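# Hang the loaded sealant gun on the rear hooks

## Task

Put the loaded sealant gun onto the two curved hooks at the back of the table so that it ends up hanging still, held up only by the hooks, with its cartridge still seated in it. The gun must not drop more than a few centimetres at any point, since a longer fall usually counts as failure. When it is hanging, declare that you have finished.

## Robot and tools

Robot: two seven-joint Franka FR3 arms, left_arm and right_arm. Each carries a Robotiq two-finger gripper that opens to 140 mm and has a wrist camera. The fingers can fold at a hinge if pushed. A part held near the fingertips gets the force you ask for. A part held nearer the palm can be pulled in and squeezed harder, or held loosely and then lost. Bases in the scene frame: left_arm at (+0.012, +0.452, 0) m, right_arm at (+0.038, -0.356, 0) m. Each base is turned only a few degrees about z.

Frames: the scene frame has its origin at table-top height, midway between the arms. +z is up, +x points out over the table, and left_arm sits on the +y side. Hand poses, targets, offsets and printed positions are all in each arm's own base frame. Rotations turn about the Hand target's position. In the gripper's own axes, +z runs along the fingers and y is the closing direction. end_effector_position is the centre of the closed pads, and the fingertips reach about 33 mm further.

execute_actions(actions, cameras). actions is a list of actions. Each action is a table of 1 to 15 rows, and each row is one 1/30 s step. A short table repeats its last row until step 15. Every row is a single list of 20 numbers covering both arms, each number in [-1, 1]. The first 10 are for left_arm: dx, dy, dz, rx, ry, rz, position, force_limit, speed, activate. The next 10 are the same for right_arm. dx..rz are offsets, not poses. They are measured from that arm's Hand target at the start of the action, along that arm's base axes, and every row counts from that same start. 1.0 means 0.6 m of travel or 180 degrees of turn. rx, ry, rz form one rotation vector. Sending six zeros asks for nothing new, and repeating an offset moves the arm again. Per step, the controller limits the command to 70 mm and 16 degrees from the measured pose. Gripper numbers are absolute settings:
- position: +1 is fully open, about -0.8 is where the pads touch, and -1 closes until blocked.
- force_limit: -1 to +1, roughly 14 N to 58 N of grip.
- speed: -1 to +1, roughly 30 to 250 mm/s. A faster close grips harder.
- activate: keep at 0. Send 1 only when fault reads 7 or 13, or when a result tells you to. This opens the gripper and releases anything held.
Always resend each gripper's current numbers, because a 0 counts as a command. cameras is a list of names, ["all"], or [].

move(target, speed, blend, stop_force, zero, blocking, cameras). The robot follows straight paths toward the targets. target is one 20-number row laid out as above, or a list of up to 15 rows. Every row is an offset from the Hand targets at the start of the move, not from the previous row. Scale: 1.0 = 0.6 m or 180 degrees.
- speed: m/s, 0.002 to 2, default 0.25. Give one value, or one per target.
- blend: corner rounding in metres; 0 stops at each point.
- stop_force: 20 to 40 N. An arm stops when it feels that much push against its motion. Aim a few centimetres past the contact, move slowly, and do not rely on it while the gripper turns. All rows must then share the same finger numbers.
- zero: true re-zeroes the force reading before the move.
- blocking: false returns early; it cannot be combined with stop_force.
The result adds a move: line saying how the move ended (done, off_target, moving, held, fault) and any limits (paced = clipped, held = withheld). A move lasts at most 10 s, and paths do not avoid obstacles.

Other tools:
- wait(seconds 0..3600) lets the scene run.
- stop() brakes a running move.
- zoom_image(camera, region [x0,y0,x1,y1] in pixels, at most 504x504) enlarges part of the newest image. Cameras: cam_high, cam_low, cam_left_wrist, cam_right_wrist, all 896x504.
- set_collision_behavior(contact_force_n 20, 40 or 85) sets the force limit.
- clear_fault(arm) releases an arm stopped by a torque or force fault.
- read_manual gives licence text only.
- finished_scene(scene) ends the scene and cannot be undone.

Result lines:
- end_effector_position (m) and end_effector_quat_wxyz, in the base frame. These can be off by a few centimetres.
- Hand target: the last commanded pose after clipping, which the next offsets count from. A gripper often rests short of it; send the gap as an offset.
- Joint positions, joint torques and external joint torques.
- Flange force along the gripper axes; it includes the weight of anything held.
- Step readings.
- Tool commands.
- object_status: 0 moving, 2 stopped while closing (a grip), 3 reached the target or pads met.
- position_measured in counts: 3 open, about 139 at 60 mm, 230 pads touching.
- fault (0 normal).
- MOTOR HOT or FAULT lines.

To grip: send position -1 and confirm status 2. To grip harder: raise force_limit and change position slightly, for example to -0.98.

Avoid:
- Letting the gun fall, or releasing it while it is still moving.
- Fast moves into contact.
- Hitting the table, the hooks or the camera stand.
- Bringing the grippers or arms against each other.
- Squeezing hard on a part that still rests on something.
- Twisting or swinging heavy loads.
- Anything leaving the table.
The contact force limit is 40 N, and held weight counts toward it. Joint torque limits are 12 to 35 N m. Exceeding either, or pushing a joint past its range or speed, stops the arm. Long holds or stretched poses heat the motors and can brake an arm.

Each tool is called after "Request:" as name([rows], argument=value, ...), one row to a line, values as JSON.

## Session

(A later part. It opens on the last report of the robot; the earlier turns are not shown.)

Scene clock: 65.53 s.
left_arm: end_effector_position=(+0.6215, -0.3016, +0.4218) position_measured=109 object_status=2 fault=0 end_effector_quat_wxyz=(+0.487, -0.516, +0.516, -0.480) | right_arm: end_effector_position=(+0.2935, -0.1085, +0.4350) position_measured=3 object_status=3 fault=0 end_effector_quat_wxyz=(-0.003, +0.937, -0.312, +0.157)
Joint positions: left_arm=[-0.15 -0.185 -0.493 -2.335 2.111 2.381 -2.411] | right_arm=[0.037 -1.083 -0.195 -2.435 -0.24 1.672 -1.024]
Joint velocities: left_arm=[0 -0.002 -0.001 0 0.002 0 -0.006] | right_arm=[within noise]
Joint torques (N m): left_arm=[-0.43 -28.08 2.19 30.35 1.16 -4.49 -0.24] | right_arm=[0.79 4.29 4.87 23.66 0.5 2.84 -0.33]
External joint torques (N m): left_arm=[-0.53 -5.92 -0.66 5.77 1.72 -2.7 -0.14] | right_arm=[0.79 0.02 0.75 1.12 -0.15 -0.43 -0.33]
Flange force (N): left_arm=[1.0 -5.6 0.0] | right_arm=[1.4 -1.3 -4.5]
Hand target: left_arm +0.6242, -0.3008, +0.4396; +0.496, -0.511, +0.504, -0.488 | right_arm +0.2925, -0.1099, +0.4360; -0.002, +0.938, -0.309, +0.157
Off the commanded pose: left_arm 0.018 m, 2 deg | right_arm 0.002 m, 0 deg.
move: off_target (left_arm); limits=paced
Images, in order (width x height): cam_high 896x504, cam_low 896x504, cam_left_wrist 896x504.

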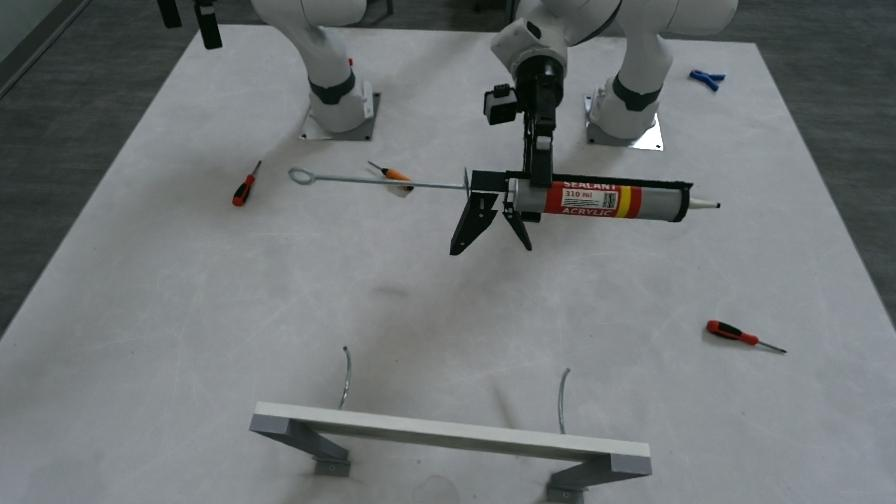

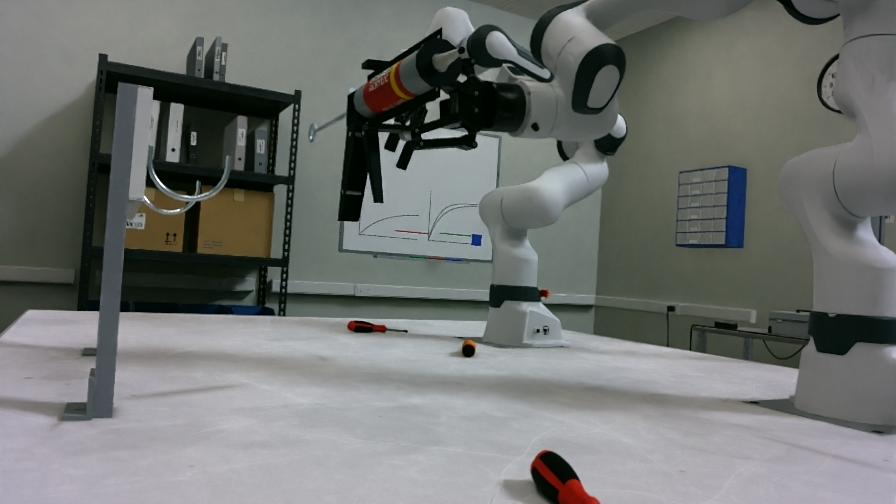

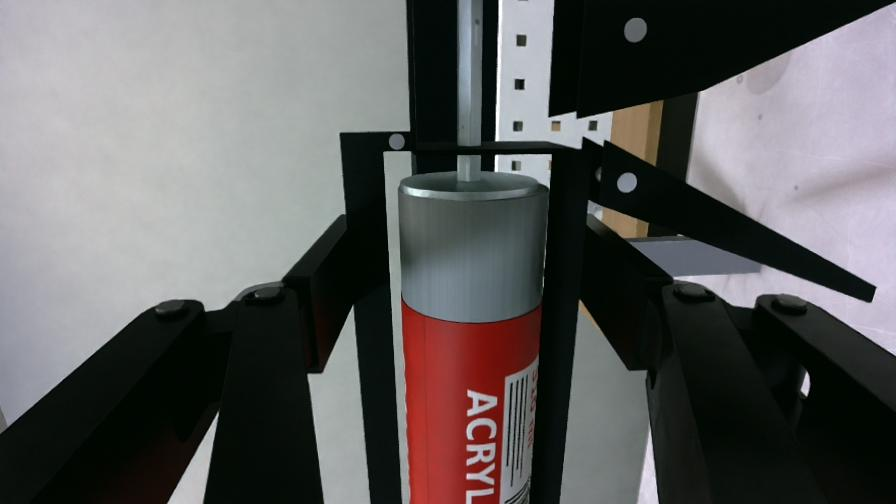

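Request:
zoom_image(camera="cam_low", region=[280, 20, 560, 240])

Scaled by 1.800 from the camera's image (finer frame: 1280x720).

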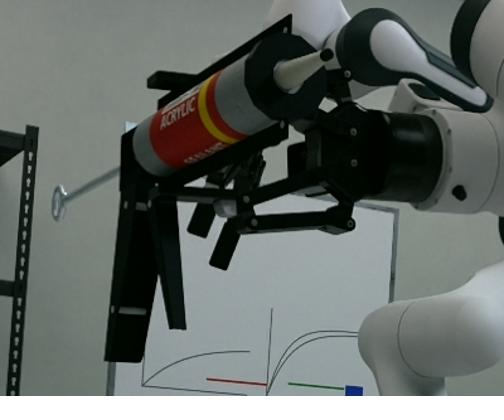

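Request:
move(target=[0.245,-0.147,-0.01,0,0,-0.007,-1,-0.5,-1,0,0,0,0,0,0,0,1,1,1,0], speed=0.15, cameras=["cam_low","cam_high"])

Request:
zoom_image(camera="cam_low", region=[90, 40, 430, 280])

Request:
zoom_image(camera="cam_high", region=[230, 200, 680, 500])

Scene clock: 81.13 s.
left_arm: end_effector_position=(+0.7689, -0.3899, +0.4120) position_measured=109 object_status=2 fault=0 end_effector_quat_wxyz=(+0.480, -0.512, +0.519, -0.488) | right_arm: end_effector_position=(+0.2935, -0.1085, +0.4350) position_measured=3 object_status=3 fault=0 end_effector_quat_wxyz=(-0.003, +0.937, -0.312, +0.157)
Joint positions: left_arm=[-0.202 0.363 -0.477 -1.764 2.192 2.318 -2.227] | right_arm=[0.037 -1.083 -0.195 -2.435 -0.24 1.672 -1.024]
Joint velocities: left_arm=[-0.001 0 0 -0.001 0.002 0 0.004] | right_arm=[within noise]
Joint torques (N m): left_arm=[-0.91 -48 -6.79 31.9 1.35 -3.34 0.35] | right_arm=[0.8 4.3 4.84 23.61 0.5 2.84 -0.34]
External joint torques (N m): left_arm=[-1.15 -7.03 -1.37 6.88 1.64 -1.9 0.45] | right_arm=[0.79 0.03 0.75 1.05 -0.15 -0.43 -0.34]
Flange force (N): left_arm=[5.3 -9.2 4.0] | right_arm=[1.3 -1.2 -4.3]
Hand target: left_arm +0.7712, -0.3890, +0.4336; +0.491, -0.505, +0.510, -0.494 | right_arm +0.2925, -0.1099, +0.4360; -0.002, +0.938, -0.309, +0.157
Off the commanded pose: left_arm 0.022 m, 2 deg | right_arm 0.002 m, 0 deg.
move: off_target (left_arm)
Images, in order (width x height): cam_high 896x504, cam_low 896x504.

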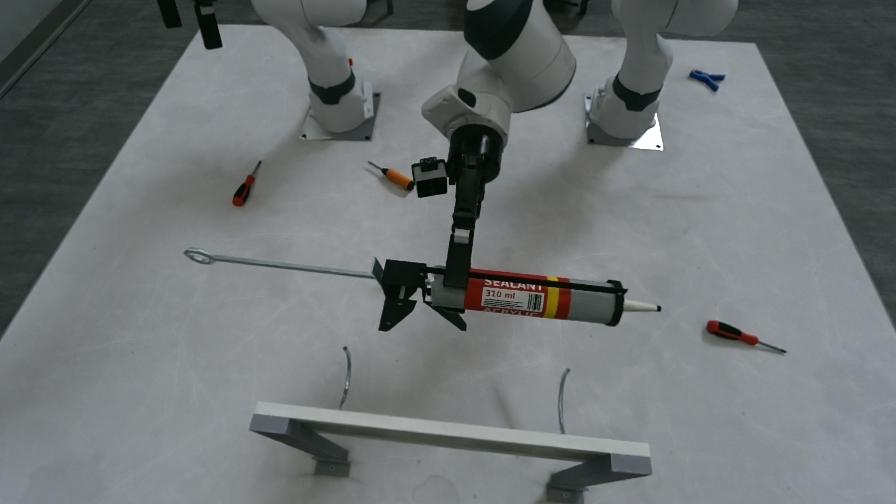

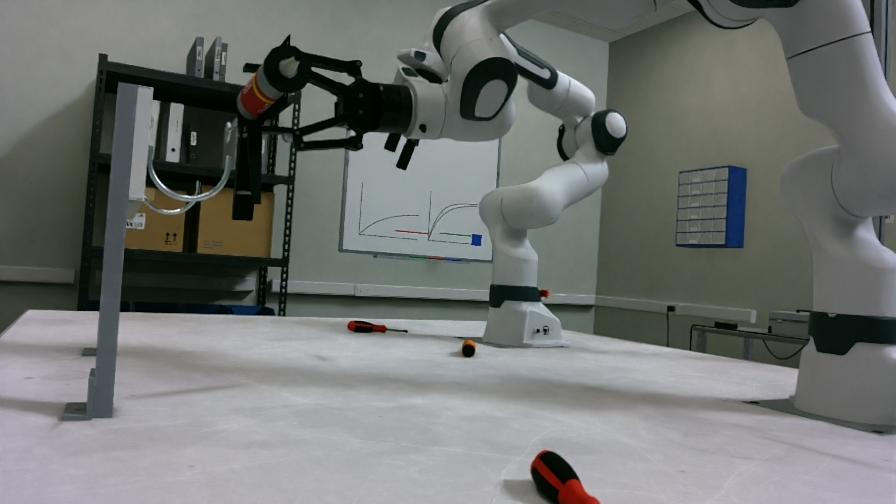

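Scaled by 1.482 from the camera's image (finer frame: 1280x720).

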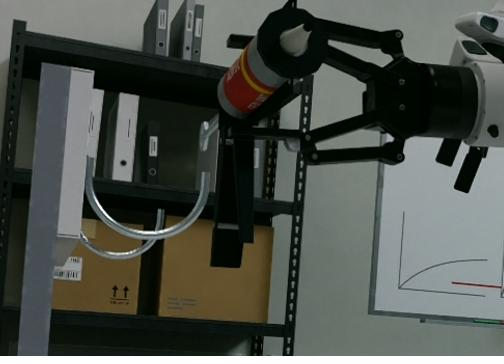

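Scaled by 1.120 from the camera's image (finer frame: 1280x720).

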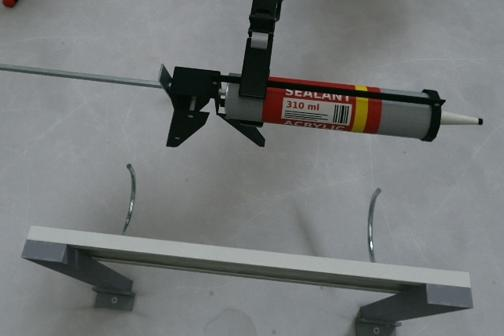

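Request:
move(target=[0.167,0.008,0.003,0,0,0,-1,-0.5,-1,0,0,0,0,0,0,0,1,1,1,0], speed=0.1, cameras=["cam_low","cam_high"])

Request:
zoom_image(camera="cam_low", region=[90, 20, 390, 260])

Request:
zoom_image(camera="cam_high", region=[230, 200, 680, 500])

Scene clock: 86.50 s.
left_arm: end_effector_position=(+0.8700, -0.3857, +0.4119) position_measured=109 object_status=2 fault=0 end_effector_quat_wxyz=(+0.481, -0.511, +0.518, -0.488) | right_arm: end_effector_position=(+0.2935, -0.1085, +0.4350) position_measured=3 object_status=3 fault=0 end_effector_quat_wxyz=(-0.003, +0.937, -0.312, +0.157)
Joint positions: left_arm=[-0.217 0.641 -0.416 -1.359 2.21 2.444 -2.092] | right_arm=[0.037 -1.083 -0.195 -2.435 -0.24 1.672 -1.024]
Joint velocities: left_arm=[-0.001 0 0.001 0 0 0.001 0.005] | right_arm=[within noise]
Joint torques (N m): left_arm=[-0.97 -58.29 -9.46 32.25 0.24 -2.5 0.16] | right_arm=[0.83 4.33 4.84 23.59 0.51 2.83 -0.34]
External joint torques (N m): left_arm=[-0.92 -7.97 -1.51 7.23 0.89 -1.37 0.27] | right_arm=[0.83 0.02 0.75 1.04 -0.15 -0.44 -0.34]
Flange force (N): left_arm=[5.9 -10.9 7.3] | right_arm=[1.2 -1.2 -4.4]
Hand target: left_arm +0.8714, -0.3842, +0.4354; +0.491, -0.505, +0.510, -0.494 | right_arm +0.2925, -0.1099, +0.4360; -0.002, +0.938, -0.309, +0.157
Off the commanded pose: left_arm 0.024 m, 2 deg | right_arm 0.002 m, 0 deg.
move: off_target (left_arm)
Images, in order (width x height): cam_high 896x504, cam_low 896x504.

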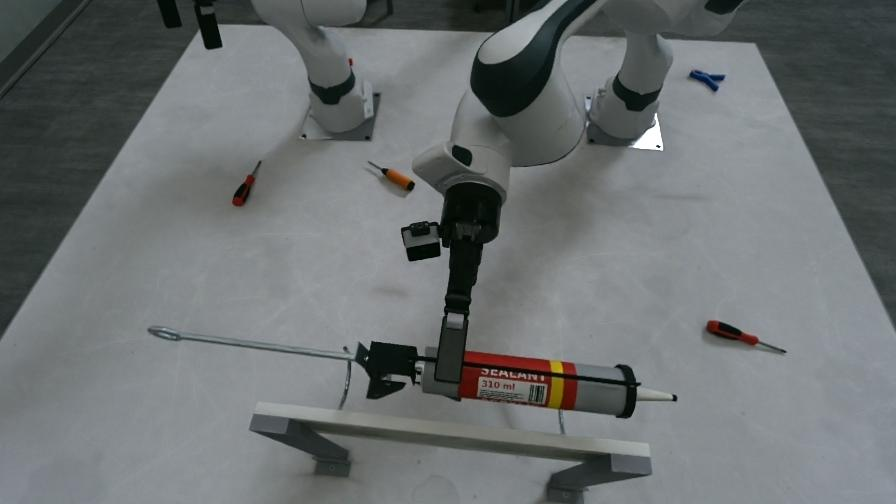

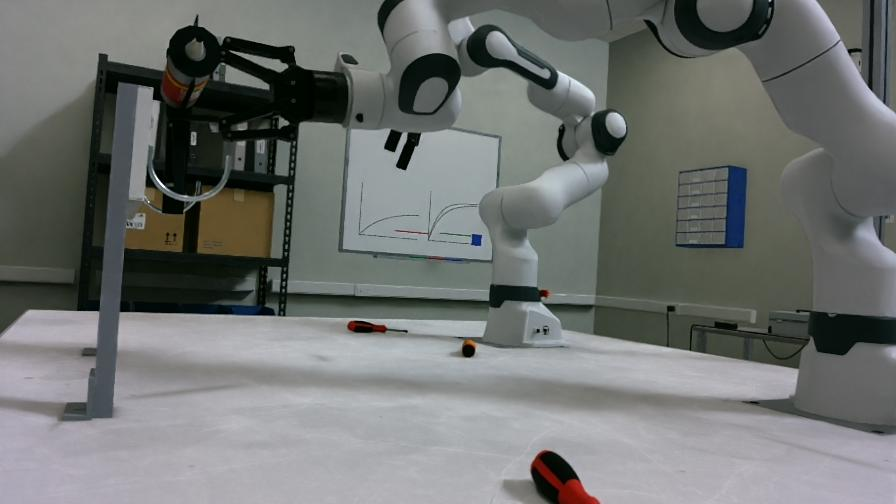

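Scaled by 1.680 from the camera's image (finer frame: 1280x720).

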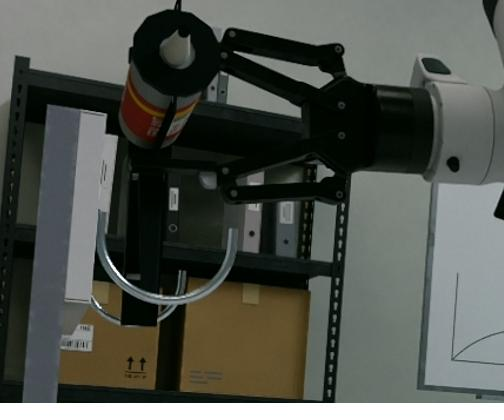

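Scaled by 1.120 from the camera's image (finer frame: 1280x720).

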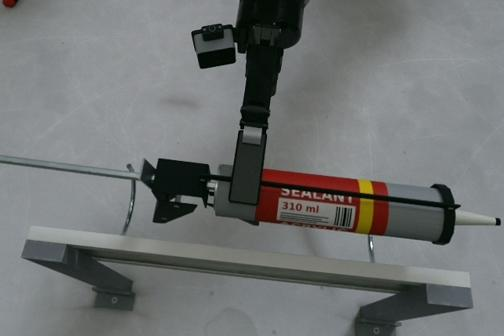

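Request:
move(target=[0,0,-0.125,0.039,0.002,0,-1,-0.5,-1,0,0,0,0,0,0,0,1,1,1,0], speed=0.1, cameras=["cam_low","cam_high"])

Request:
zoom_image(camera="cam_low", region=[90, 20, 390, 260])

Scene clock: 90.97 s.
left_arm: end_effector_position=(+0.8676, -0.3860, +0.3316) position_measured=109 object_status=2 fault=0 end_effector_quat_wxyz=(+0.508, -0.481, +0.555, -0.450) | right_arm: end_effector_position=(+0.2935, -0.1085, +0.4350) position_measured=3 object_status=3 fault=0 end_effector_quat_wxyz=(-0.003, +0.937, -0.312, +0.157)
Joint positions: left_arm=[-0.268 0.705 -0.354 -1.407 2.297 2.394 -2.102] | right_arm=[0.037 -1.083 -0.195 -2.435 -0.24 1.672 -1.024]
Joint velocities: left_arm=[-0.001 0.002 0.002 0.001 0.001 -0.003 -0.007] | right_arm=[within noise]
Joint torques (N m): left_arm=[-1.51 -60.51 -8.07 31.41 1.36 -3.43 -0.08] | right_arm=[0.8 4.29 4.82 23.61 0.49 2.84 -0.36]
External joint torques (N m): left_arm=[-1.64 -8.57 -0.65 6.77 1.89 -2.03 0.02] | right_arm=[0.78 -0.04 0.68 1.04 -0.16 -0.44 -0.36]
Flange force (N): left_arm=[1.9 -7.9 2.1] | right_arm=[1.2 -0.9 -4.3]
Hand target: left_arm +0.8714, -0.3842, +0.3604; +0.519, -0.476, +0.541, -0.460 | right_arm +0.2925, -0.1099, +0.4360; -0.002, +0.938, -0.309, +0.157
Off the commanded pose: left_arm 0.029 m, 2 deg | right_arm 0.002 m, 0 deg.
move: off_target (left_arm)
Images, in order (width x height): cam_high 896x504, cam_low 896x504.

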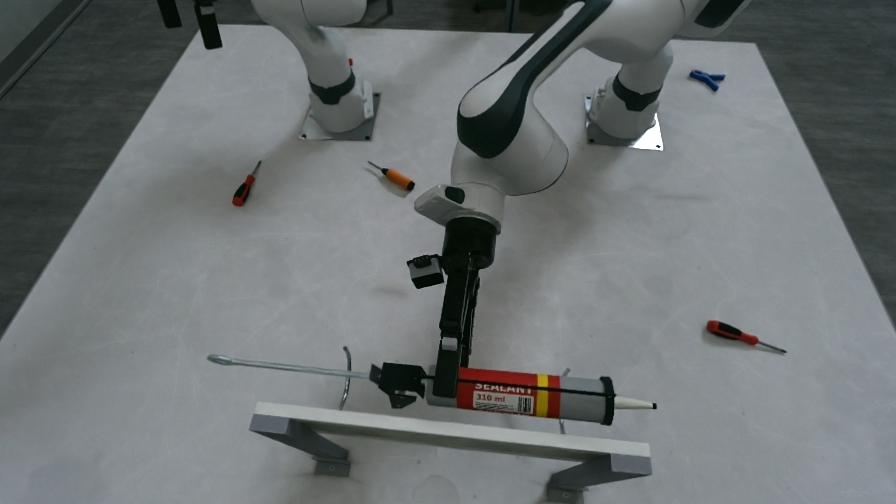

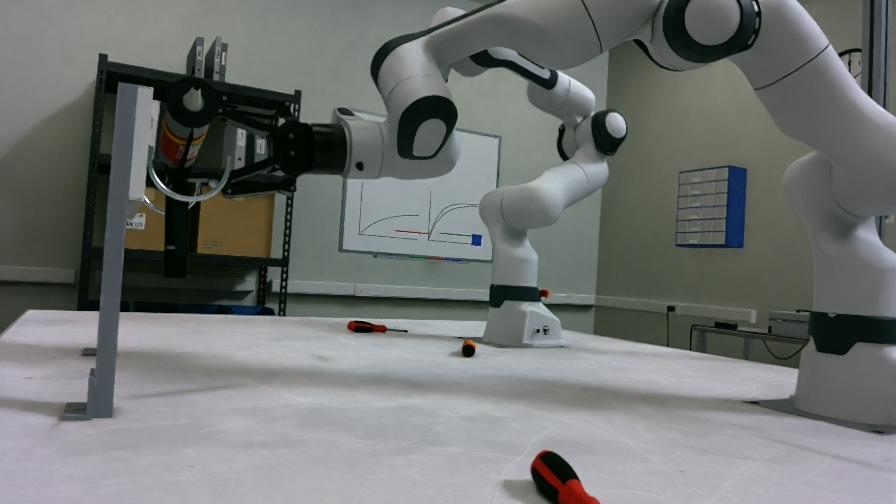

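Scaled by 1.680 from the camera's image (finer frame: 1280x720).

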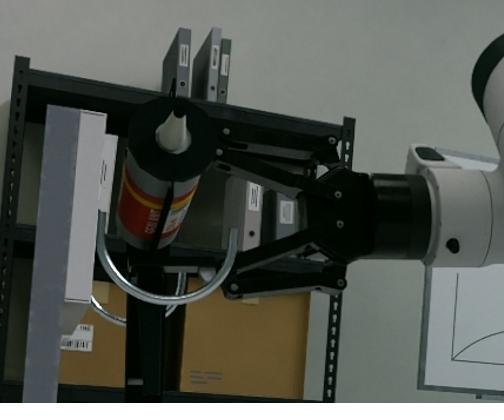

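Request:
move(target=[0,0,-0.1,0,0,0,-1,-0.5,-1,0,0,0,0,0,0,0,1,1,1,0], speed=0.04, stop_force=20, cameras=["cam_low","cam_high","cam_left_wrist"])

Request:
zoom_image(camera="cam_low", region=[90, 20, 390, 260])

Request:
zoom_image(camera="cam_high", region=[230, 200, 680, 500])

Scene clock: 95.53 s.
left_arm: end_effector_position=(+0.8665, -0.3859, +0.2753) position_measured=109 object_status=2 fault=0 end_effector_quat_wxyz=(+0.510, -0.479, +0.555, -0.450) | right_arm: end_effector_position=(+0.2935, -0.1085, +0.4350) position_measured=3 object_status=3 fault=0 end_effector_quat_wxyz=(-0.003, +0.937, -0.312, +0.157)
Joint positions: left_arm=[-0.299 0.775 -0.32 -1.42 2.373 2.338 -2.201] | right_arm=[0.037 -1.083 -0.195 -2.435 -0.24 1.672 -1.024]
Joint velocities: left_arm=[-0.001 0 0.004 0.001 0 0 0.001] | right_arm=[within noise]
Joint torques (N m): left_arm=[-0.88 -60.3 -8.48 30.17 0.8 -3.61 -0.41] | right_arm=[0.82 4.3 4.84 23.61 0.49 2.84 -0.32]
External joint torques (N m): left_arm=[-0.98 -7.11 -1.16 6.06 1.2 -1.99 -0.31] | right_arm=[0.76 -0.09 0.69 1.1 -0.17 -0.43 -0.32]
Flange force (N): left_arm=[2.6 -6.9 3.7] | right_arm=[1.1 -1.0 -4.4]
Hand target: left_arm +0.8714, -0.3842, +0.3004; +0.519, -0.476, +0.541, -0.460 | right_arm +0.2925, -0.1099, +0.4360; -0.002, +0.938, -0.309, +0.157
Off the commanded pose: left_arm 0.026 m, 2 deg | right_arm 0.002 m, 0 deg.
move: off_target (left_arm)
Images, in order (width x height): cam_high 896x504, cam_low 896x504, cam_left_wrist 896x504.

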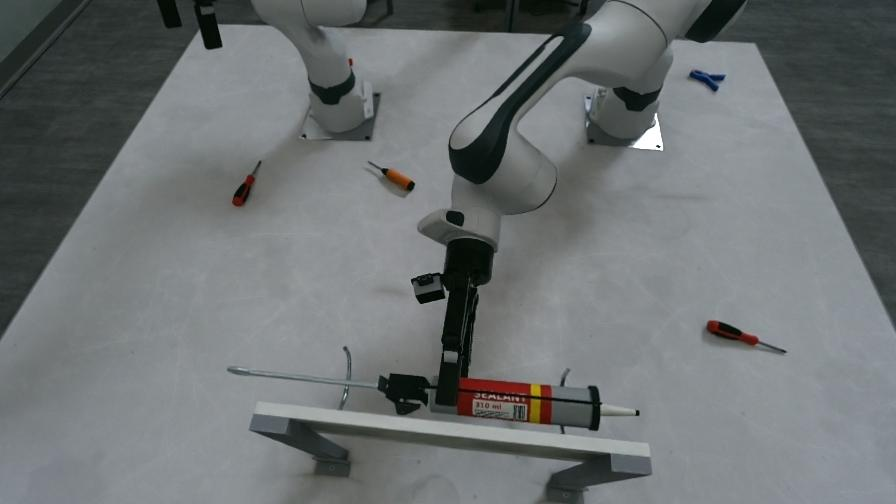

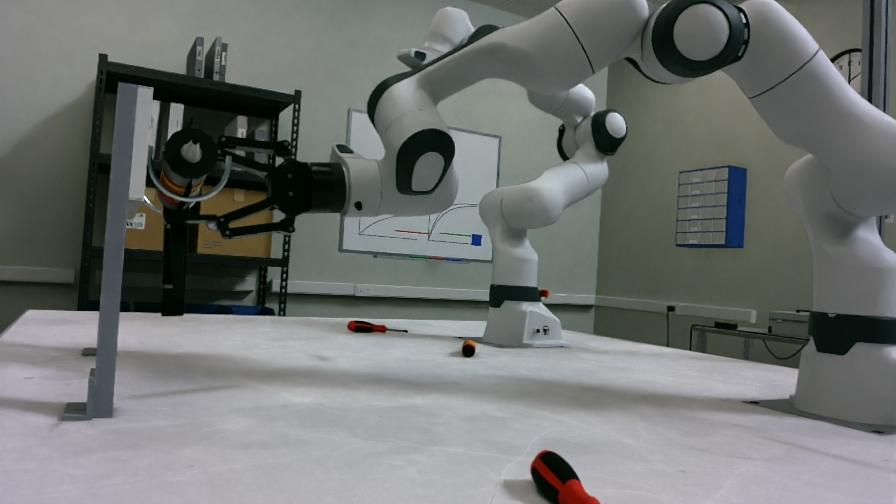

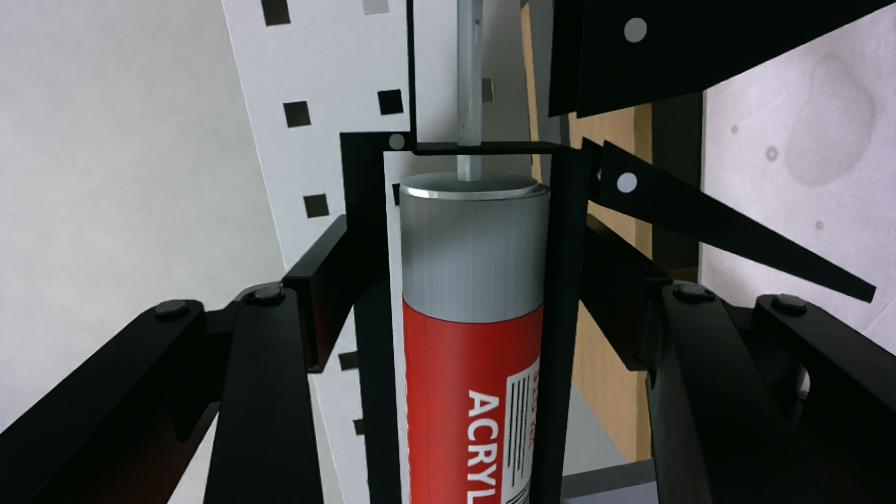

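Scaled by 1.680 from the camera's image (finer frame: 1280x720).

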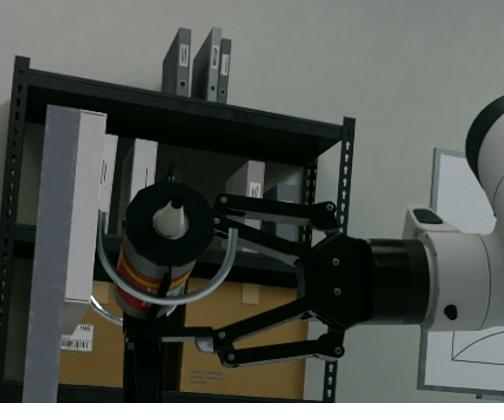

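Scaled by 1.120 from the camera's image (finer frame: 1280x720).

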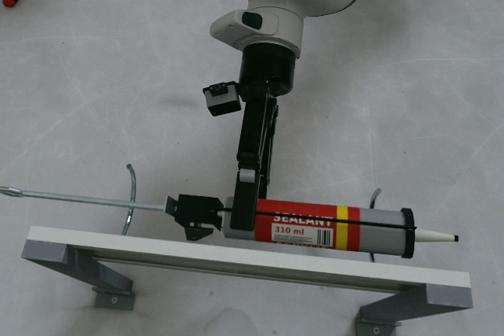

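Request:
move([
  [0,0,0.025,0,0,0,-1,-0.5,-1,0,0,0,0,0,0,0,1,1,1,0],
  [0,0.025,0.025,0,0,0,-1,-0.5,-1,0,0,0,0,0,0,0,1,1,1,0],
], speed=0.08)

Request:
move(target=[0,0,-0.12,0,0,0,-1,-0.5,-1,0,0,0,0,0,0,0,1,1,1,0], speed=0.04, stop_force=20, cameras=["cam_low","cam_high","cam_left_wrist"])

Request:
zoom_image(camera="cam_low", region=[90, 60, 340, 280])

Request:
zoom_image(camera="cam_high", region=[230, 300, 680, 500])

Scene clock: 99.60 s.
left_arm: end_effector_position=(+0.8672, -0.3699, +0.2876) position_measured=109 object_status=2 fault=0 end_effector_quat_wxyz=(+0.509, -0.481, +0.554, -0.450) | right_arm: end_effector_position=(+0.2935, -0.1085, +0.4350) position_measured=3 object_status=3 fault=0 end_effector_quat_wxyz=(-0.003, +0.937, -0.312, +0.157)
Joint positions: left_arm=[-0.287 0.73 -0.302 -1.454 2.369 2.364 -2.216] | right_arm=[0.037 -1.083 -0.195 -2.435 -0.24 1.672 -1.024]
Joint velocities: left_arm=[-0.001 0 0.001 0 -0.001 0 -0.006] | right_arm=[within noise]
Joint torques (N m): left_arm=[-0.67 -61.32 -8.02 30.07 1.4 -3.63 -0.32] | right_arm=[0.77 4.35 4.85 23.58 0.5 2.84 -0.31]
External joint torques (N m): left_arm=[-0.7 -8.97 -1.25 5.84 1.88 -2 -0.22] | right_arm=[0.75 0.08 0.72 0.98 -0.15 -0.44 -0.31]
Flange force (N): left_arm=[-2.6 -7.7 -3.4] | right_arm=[1.3 -1.2 -4.2]
Hand target: left_arm +0.8714, -0.3692, +0.3154; +0.519, -0.476, +0.541, -0.460 | right_arm +0.2925, -0.1099, +0.4360; -0.002, +0.938, -0.309, +0.157
Off the commanded pose: left_arm 0.028 m, 2 deg | right_arm 0.002 m, 0 deg.
move: off_target (left_arm)

Scene clock: 106.13 s.
left_arm: end_effector_position=(+0.8730, -0.3713, +0.2751) position_measured=110 object_status=2 fault=0 end_effector_quat_wxyz=(+0.529, -0.468, +0.536, -0.463) | right_arm: end_effector_position=(+0.2935, -0.1085, +0.4350) position_measured=3 object_status=3 fault=0 end_effector_quat_wxyz=(-0.003, +0.937, -0.312, +0.157)
Joint positions: left_arm=[-0.24 0.8 -0.383 -1.442 2.483 2.254 -2.251] | right_arm=[0.037 -1.083 -0.195 -2.435 -0.24 1.672 -1.024]
Joint velocities: left_arm=[0.012 0.004 -0.016 -0.001 0.006 -0.004 0.007] | right_arm=[within noise]
Joint torques (N m): left_arm=[1 -44.38 -9.44 18.78 -1.75 -0.52 -0.86] | right_arm=[0.78 4.34 4.9 23.61 0.5 2.83 -0.32]
External joint torques (N m): left_arm=[1.01 8.64 -0.53 -4.86 -1.54 1.35 -0.76] | right_arm=[0.74 0.06 0.76 1.03 -0.16 -0.45 -0.32]
Flange force (N): left_arm=[2.6 9.6 2.3] | right_arm=[1.3 -1.3 -4.3]
Hand target: left_arm +0.8709, -0.3690, +0.2550; +0.519, -0.476, +0.541, -0.460 (not the last commanded pose) | right_arm +0.2925, -0.1099, +0.4360; -0.002, +0.938, -0.309, +0.157
Off the commanded pose: left_arm 0.032 m, 2 deg | right_arm 0.002 m, 0 deg.
move: moving (left_arm; stop_force had ended the path; no rest since)
Images, in order (width x height): cam_high 896x504, cam_low 896x504, cam_left_wrist 896x504.

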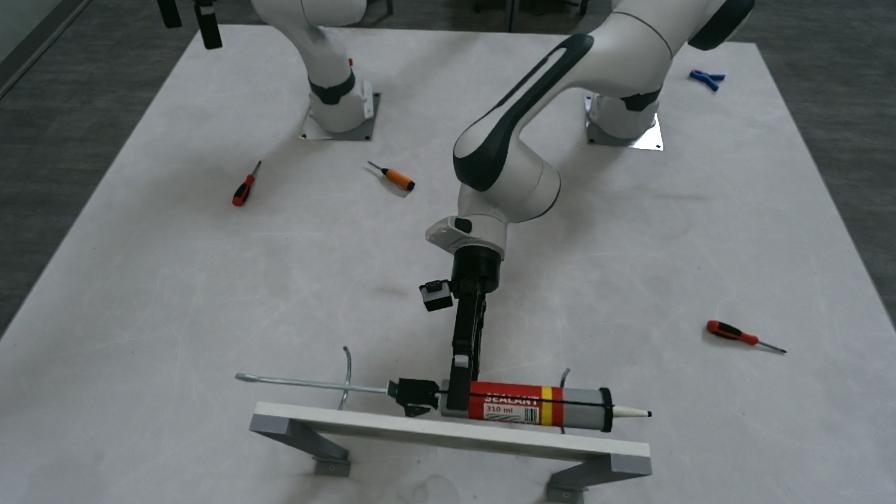

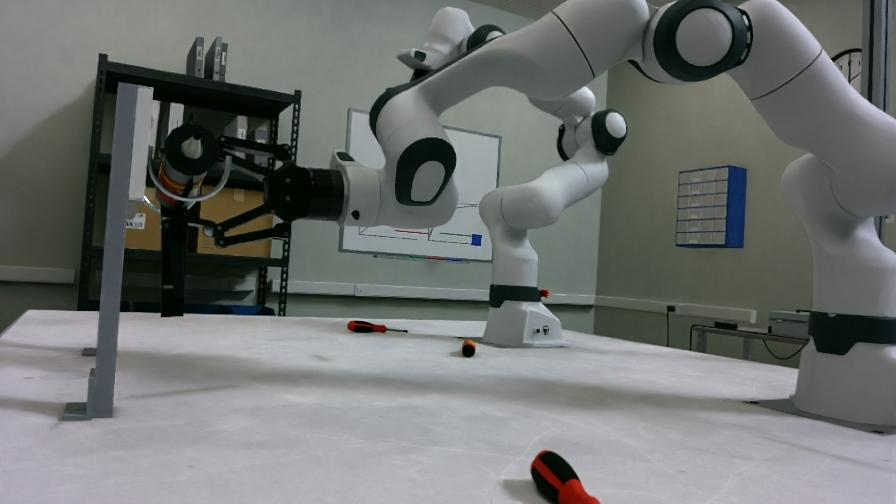

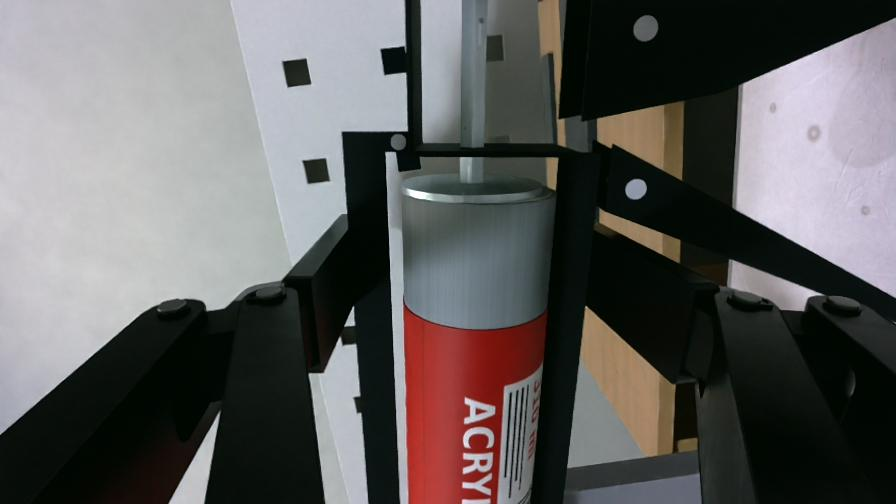

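Scaled by 2.016 from the camera's image (finer frame: 1280x720).

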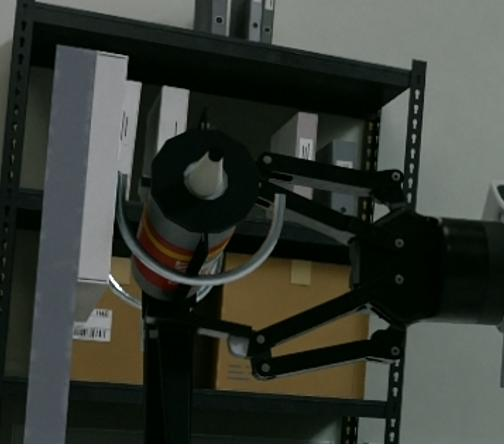

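Scaled by 1.120 from the camera's image (finer frame: 1280x720).

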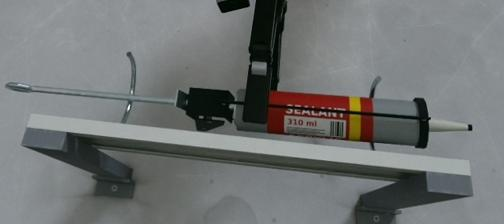

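Request:
move(target=[0,0,0.03,0,0,0,-1,-0.5,-1,0,0,0,0,0,0,0,1,1,1,0], speed=0.04, cameras=["cam_high","cam_left_wrist"])

Scene clock: 109.43 s.
left_arm: end_effector_position=(+0.8710, -0.3710, +0.2751) position_measured=110 object_status=2 fault=0 end_effector_quat_wxyz=(+0.523, -0.471, +0.542, -0.459) | right_arm: end_effector_position=(+0.2935, -0.1085, +0.4350) position_measured=3 object_status=3 fault=0 end_effector_quat_wxyz=(-0.003, +0.937, -0.312, +0.157)
Joint positions: left_arm=[-0.223 0.791 -0.401 -1.452 2.471 2.272 -2.231] | right_arm=[0.037 -1.083 -0.195 -2.435 -0.24 1.672 -1.024]
Joint velocities: left_arm=[0 -0.001 0 -0.001 -0.003 0.003 0.003] | right_arm=[within noise]
Joint torques (N m): left_arm=[0.72 -50.91 -9.61 21.84 -1.66 -1.49 -0.51] | right_arm=[0.81 4.33 4.88 23.6 0.5 2.83 -0.35]
External joint torques (N m): left_arm=[0.81 1.65 -0.3 -1.72 -1.43 0.29 -0.41] | right_arm=[0.77 0 0.73 1.02 -0.16 -0.46 -0.34]
Flange force (N): left_arm=[-1.4 0.8 -4.0] | right_arm=[1.1 -1.1 -4.3]
Hand target: left_arm +0.8709, -0.3690, +0.2730; +0.519, -0.476, +0.541, -0.460 | right_arm +0.2925, -0.1099, +0.4360; -0.002, +0.938, -0.309, +0.157
Off the commanded pose: left_arm 0.003 m, 1 deg | right_arm 0.002 m, 0 deg.
move: done

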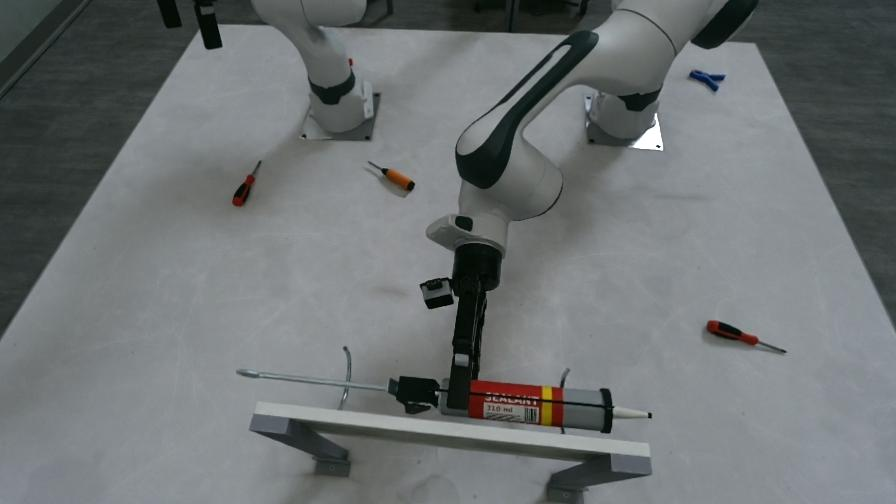

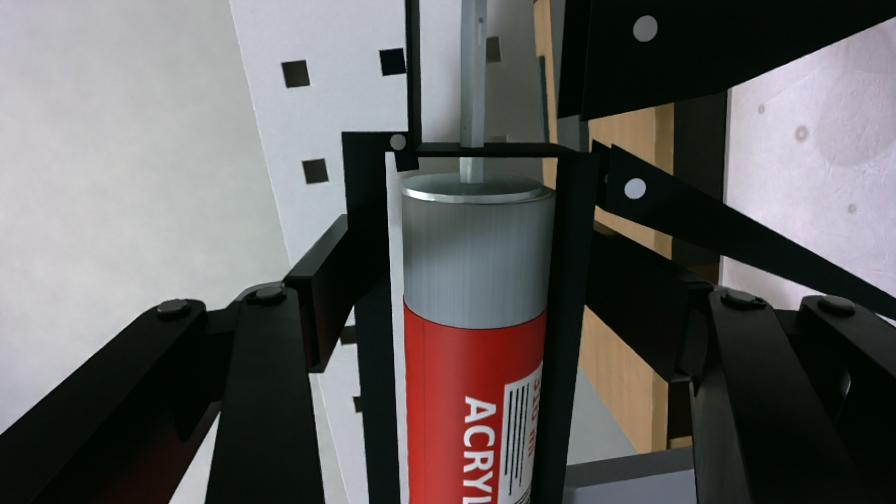

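Request:
move(target=[0,0,0,0,0,0,0.27,-0.5,-1,0,0,0,0,0,0,0,1,1,1,0], cameras=["cam_high","cam_low","cam_left_wrist"])

Request:
zoom_image(camera="cam_low", region=[90, 60, 340, 280])

Scene clock: 111.27 s.
left_arm: end_effector_position=(+0.8710, -0.3699, +0.2744) position_measured=95 object_status=0 fault=0 end_effector_quat_wxyz=(+0.521, -0.473, +0.542, -0.459) | right_arm: end_effector_position=(+0.2935, -0.1085, +0.4350) position_measured=3 object_status=3 fault=0 end_effector_quat_wxyz=(-0.003, +0.937, -0.312, +0.157)
Joint positions: left_arm=[-0.218 0.79 -0.406 -1.453 2.469 2.272 -2.232] | right_arm=[0.037 -1.083 -0.195 -2.435 -0.24 1.672 -1.024]
Joint velocities: left_arm=[0.002 0 -0.005 -0.001 -0.001 0 0] | right_arm=[within noise]
Joint torques (N m): left_arm=[-0.05 -50.64 -10.5 22.51 -0.64 -1.61 -0.26] | right_arm=[0.79 4.31 4.83 23.59 0.5 2.83 -0.33]
External joint torques (N m): left_arm=[0.05 1.76 -1.11 -0.96 -0.42 0.14 -0.16] | right_arm=[0.79 0.07 0.7 0.96 -0.15 -0.46 -0.33]
Flange force (N): left_arm=[1.4 1.6 0.2] | right_arm=[1.2 -1.1 -4.1]
Hand target: left_arm +0.8709, -0.3690, +0.2730; +0.519, -0.476, +0.541, -0.460 | right_arm +0.2925, -0.1099, +0.4360; -0.002, +0.938, -0.309, +0.157
Off the commanded pose: left_arm 0.002 m, 0 deg | right_arm 0.002 m, 0 deg.
move: done

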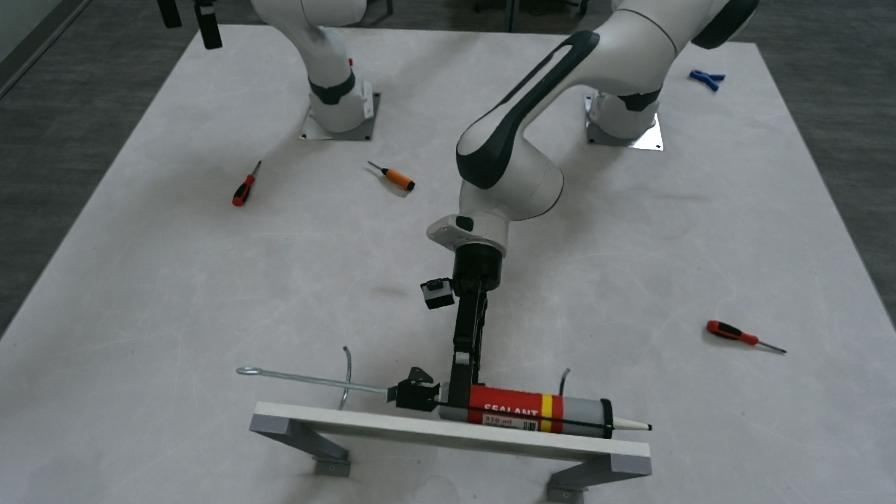

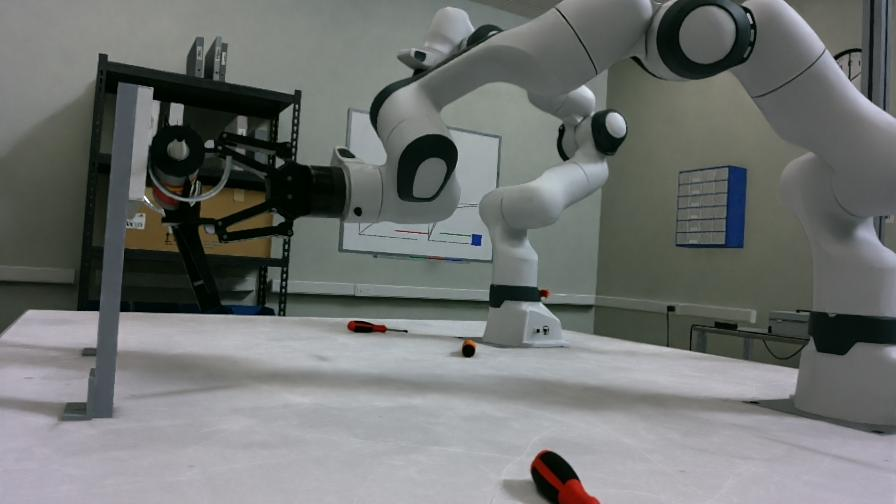

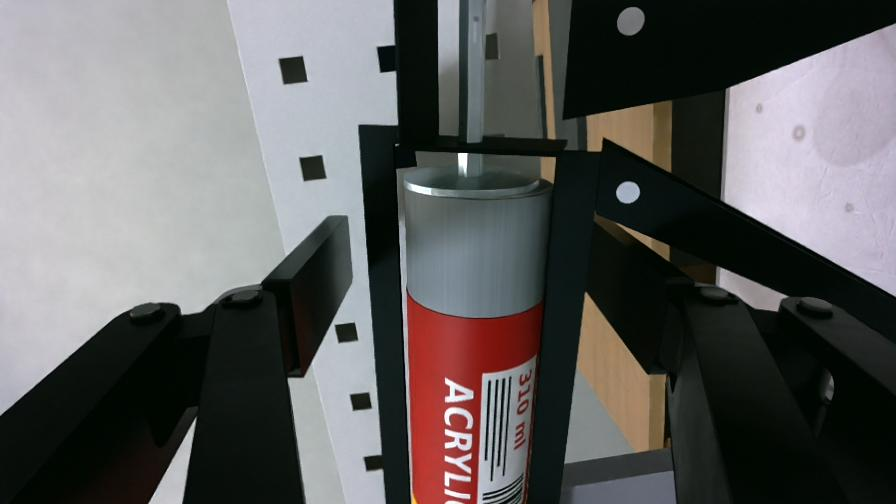

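Scaled by 2.016 from the camera's image (finer frame: 1280x720).

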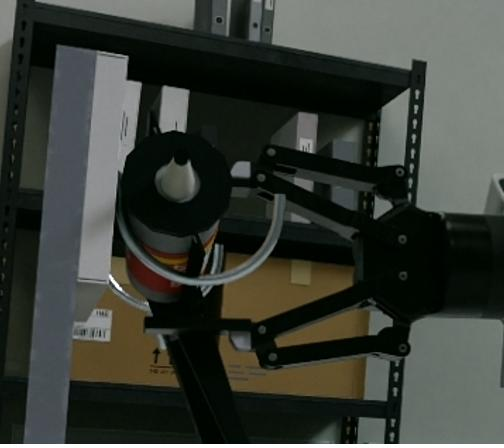

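Request:
move([
  [0,0,0,0,0,0,0.36,-0.5,-1,0,0,0,0,0,0,0,1,1,1,0],
  [-0.05,-0.003,0.0,0,0,0,0.36,-0.5,-1,0,0,0,0,0,0,0,1,1,1,0],
], speed=0.05, cameras=["cam_high","cam_low","cam_left_wrist"])

Request:
zoom_image(camera="cam_low", region=[90, 60, 340, 280])

Scene clock: 116.37 s.
left_arm: end_effector_position=(+0.8419, -0.3701, +0.2733) position_measured=84 object_status=3 fault=0 end_effector_quat_wxyz=(+0.522, -0.473, +0.543, -0.458) | right_arm: end_effector_position=(+0.2935, -0.1085, +0.4350) position_measured=3 object_status=3 fault=0 end_effector_quat_wxyz=(-0.003, +0.937, -0.312, +0.157)
Joint positions: left_arm=[-0.214 0.715 -0.42 -1.586 2.462 2.215 -2.264] | right_arm=[0.037 -1.083 -0.195 -2.435 -0.24 1.672 -1.024]
Joint velocities: left_arm=[-0.001 0 0 0.001 0.001 -0.002 -0.005] | right_arm=[within noise]
Joint torques (N m): left_arm=[-0.83 -48.57 -10.84 21.6 -0.42 -1.64 -0.26] | right_arm=[0.8 4.33 4.88 23.64 0.49 2.83 -0.3]
External joint torques (N m): left_arm=[-0.73 1.27 -1.73 -1.41 -0.35 0.16 -0.16] | right_arm=[0.75 -0.09 0.69 1.11 -0.17 -0.44 -0.3]
Flange force (N): left_arm=[0.7 1.2 -3.4] | right_arm=[1.1 -1.0 -4.5]
Hand target: left_arm +0.8409, -0.3708, +0.2730; +0.519, -0.476, +0.541, -0.460 | right_arm +0.2925, -0.1099, +0.4360; -0.002, +0.938, -0.309, +0.157
Off the commanded pose: left_arm 0.001 m, 1 deg | right_arm 0.002 m, 0 deg.
move: done

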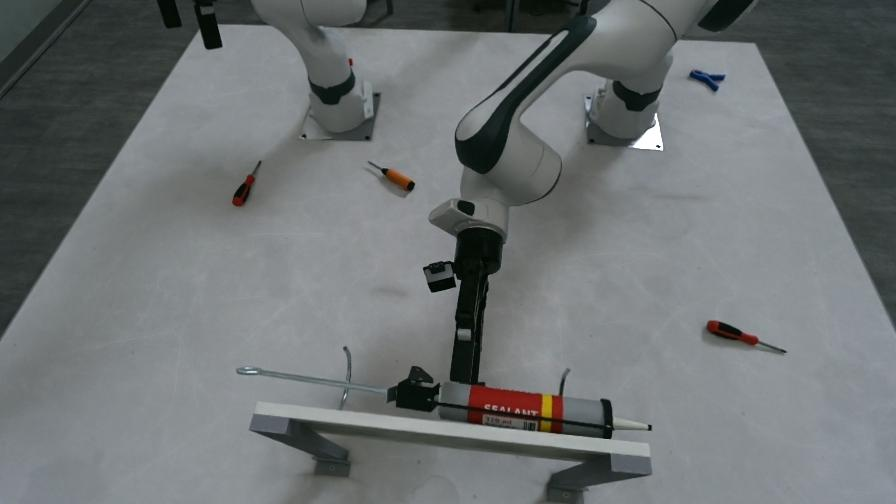

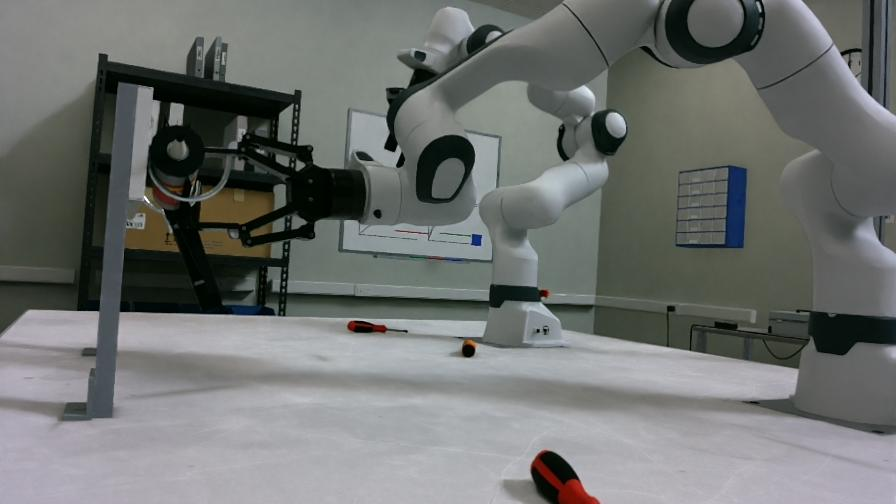

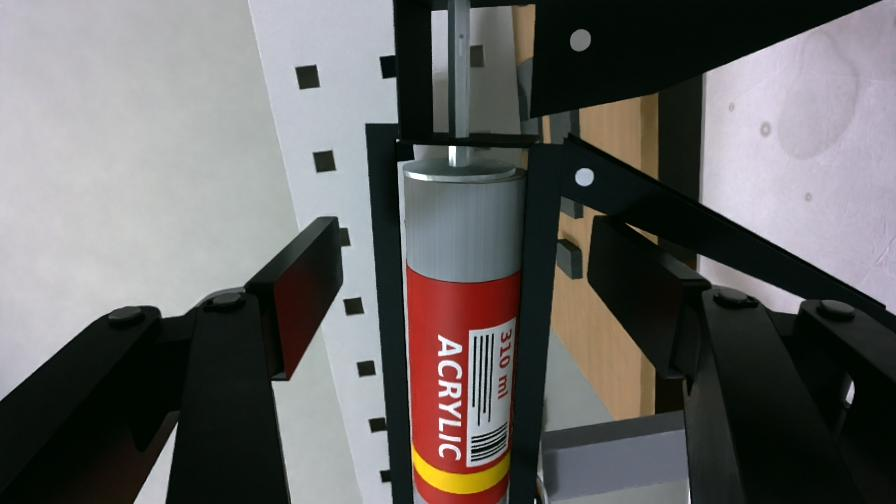

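Scaled by 2.016 from the camera's image (finer frame: 1280x720).

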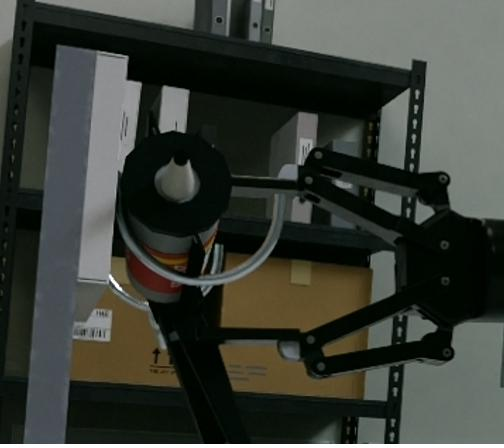

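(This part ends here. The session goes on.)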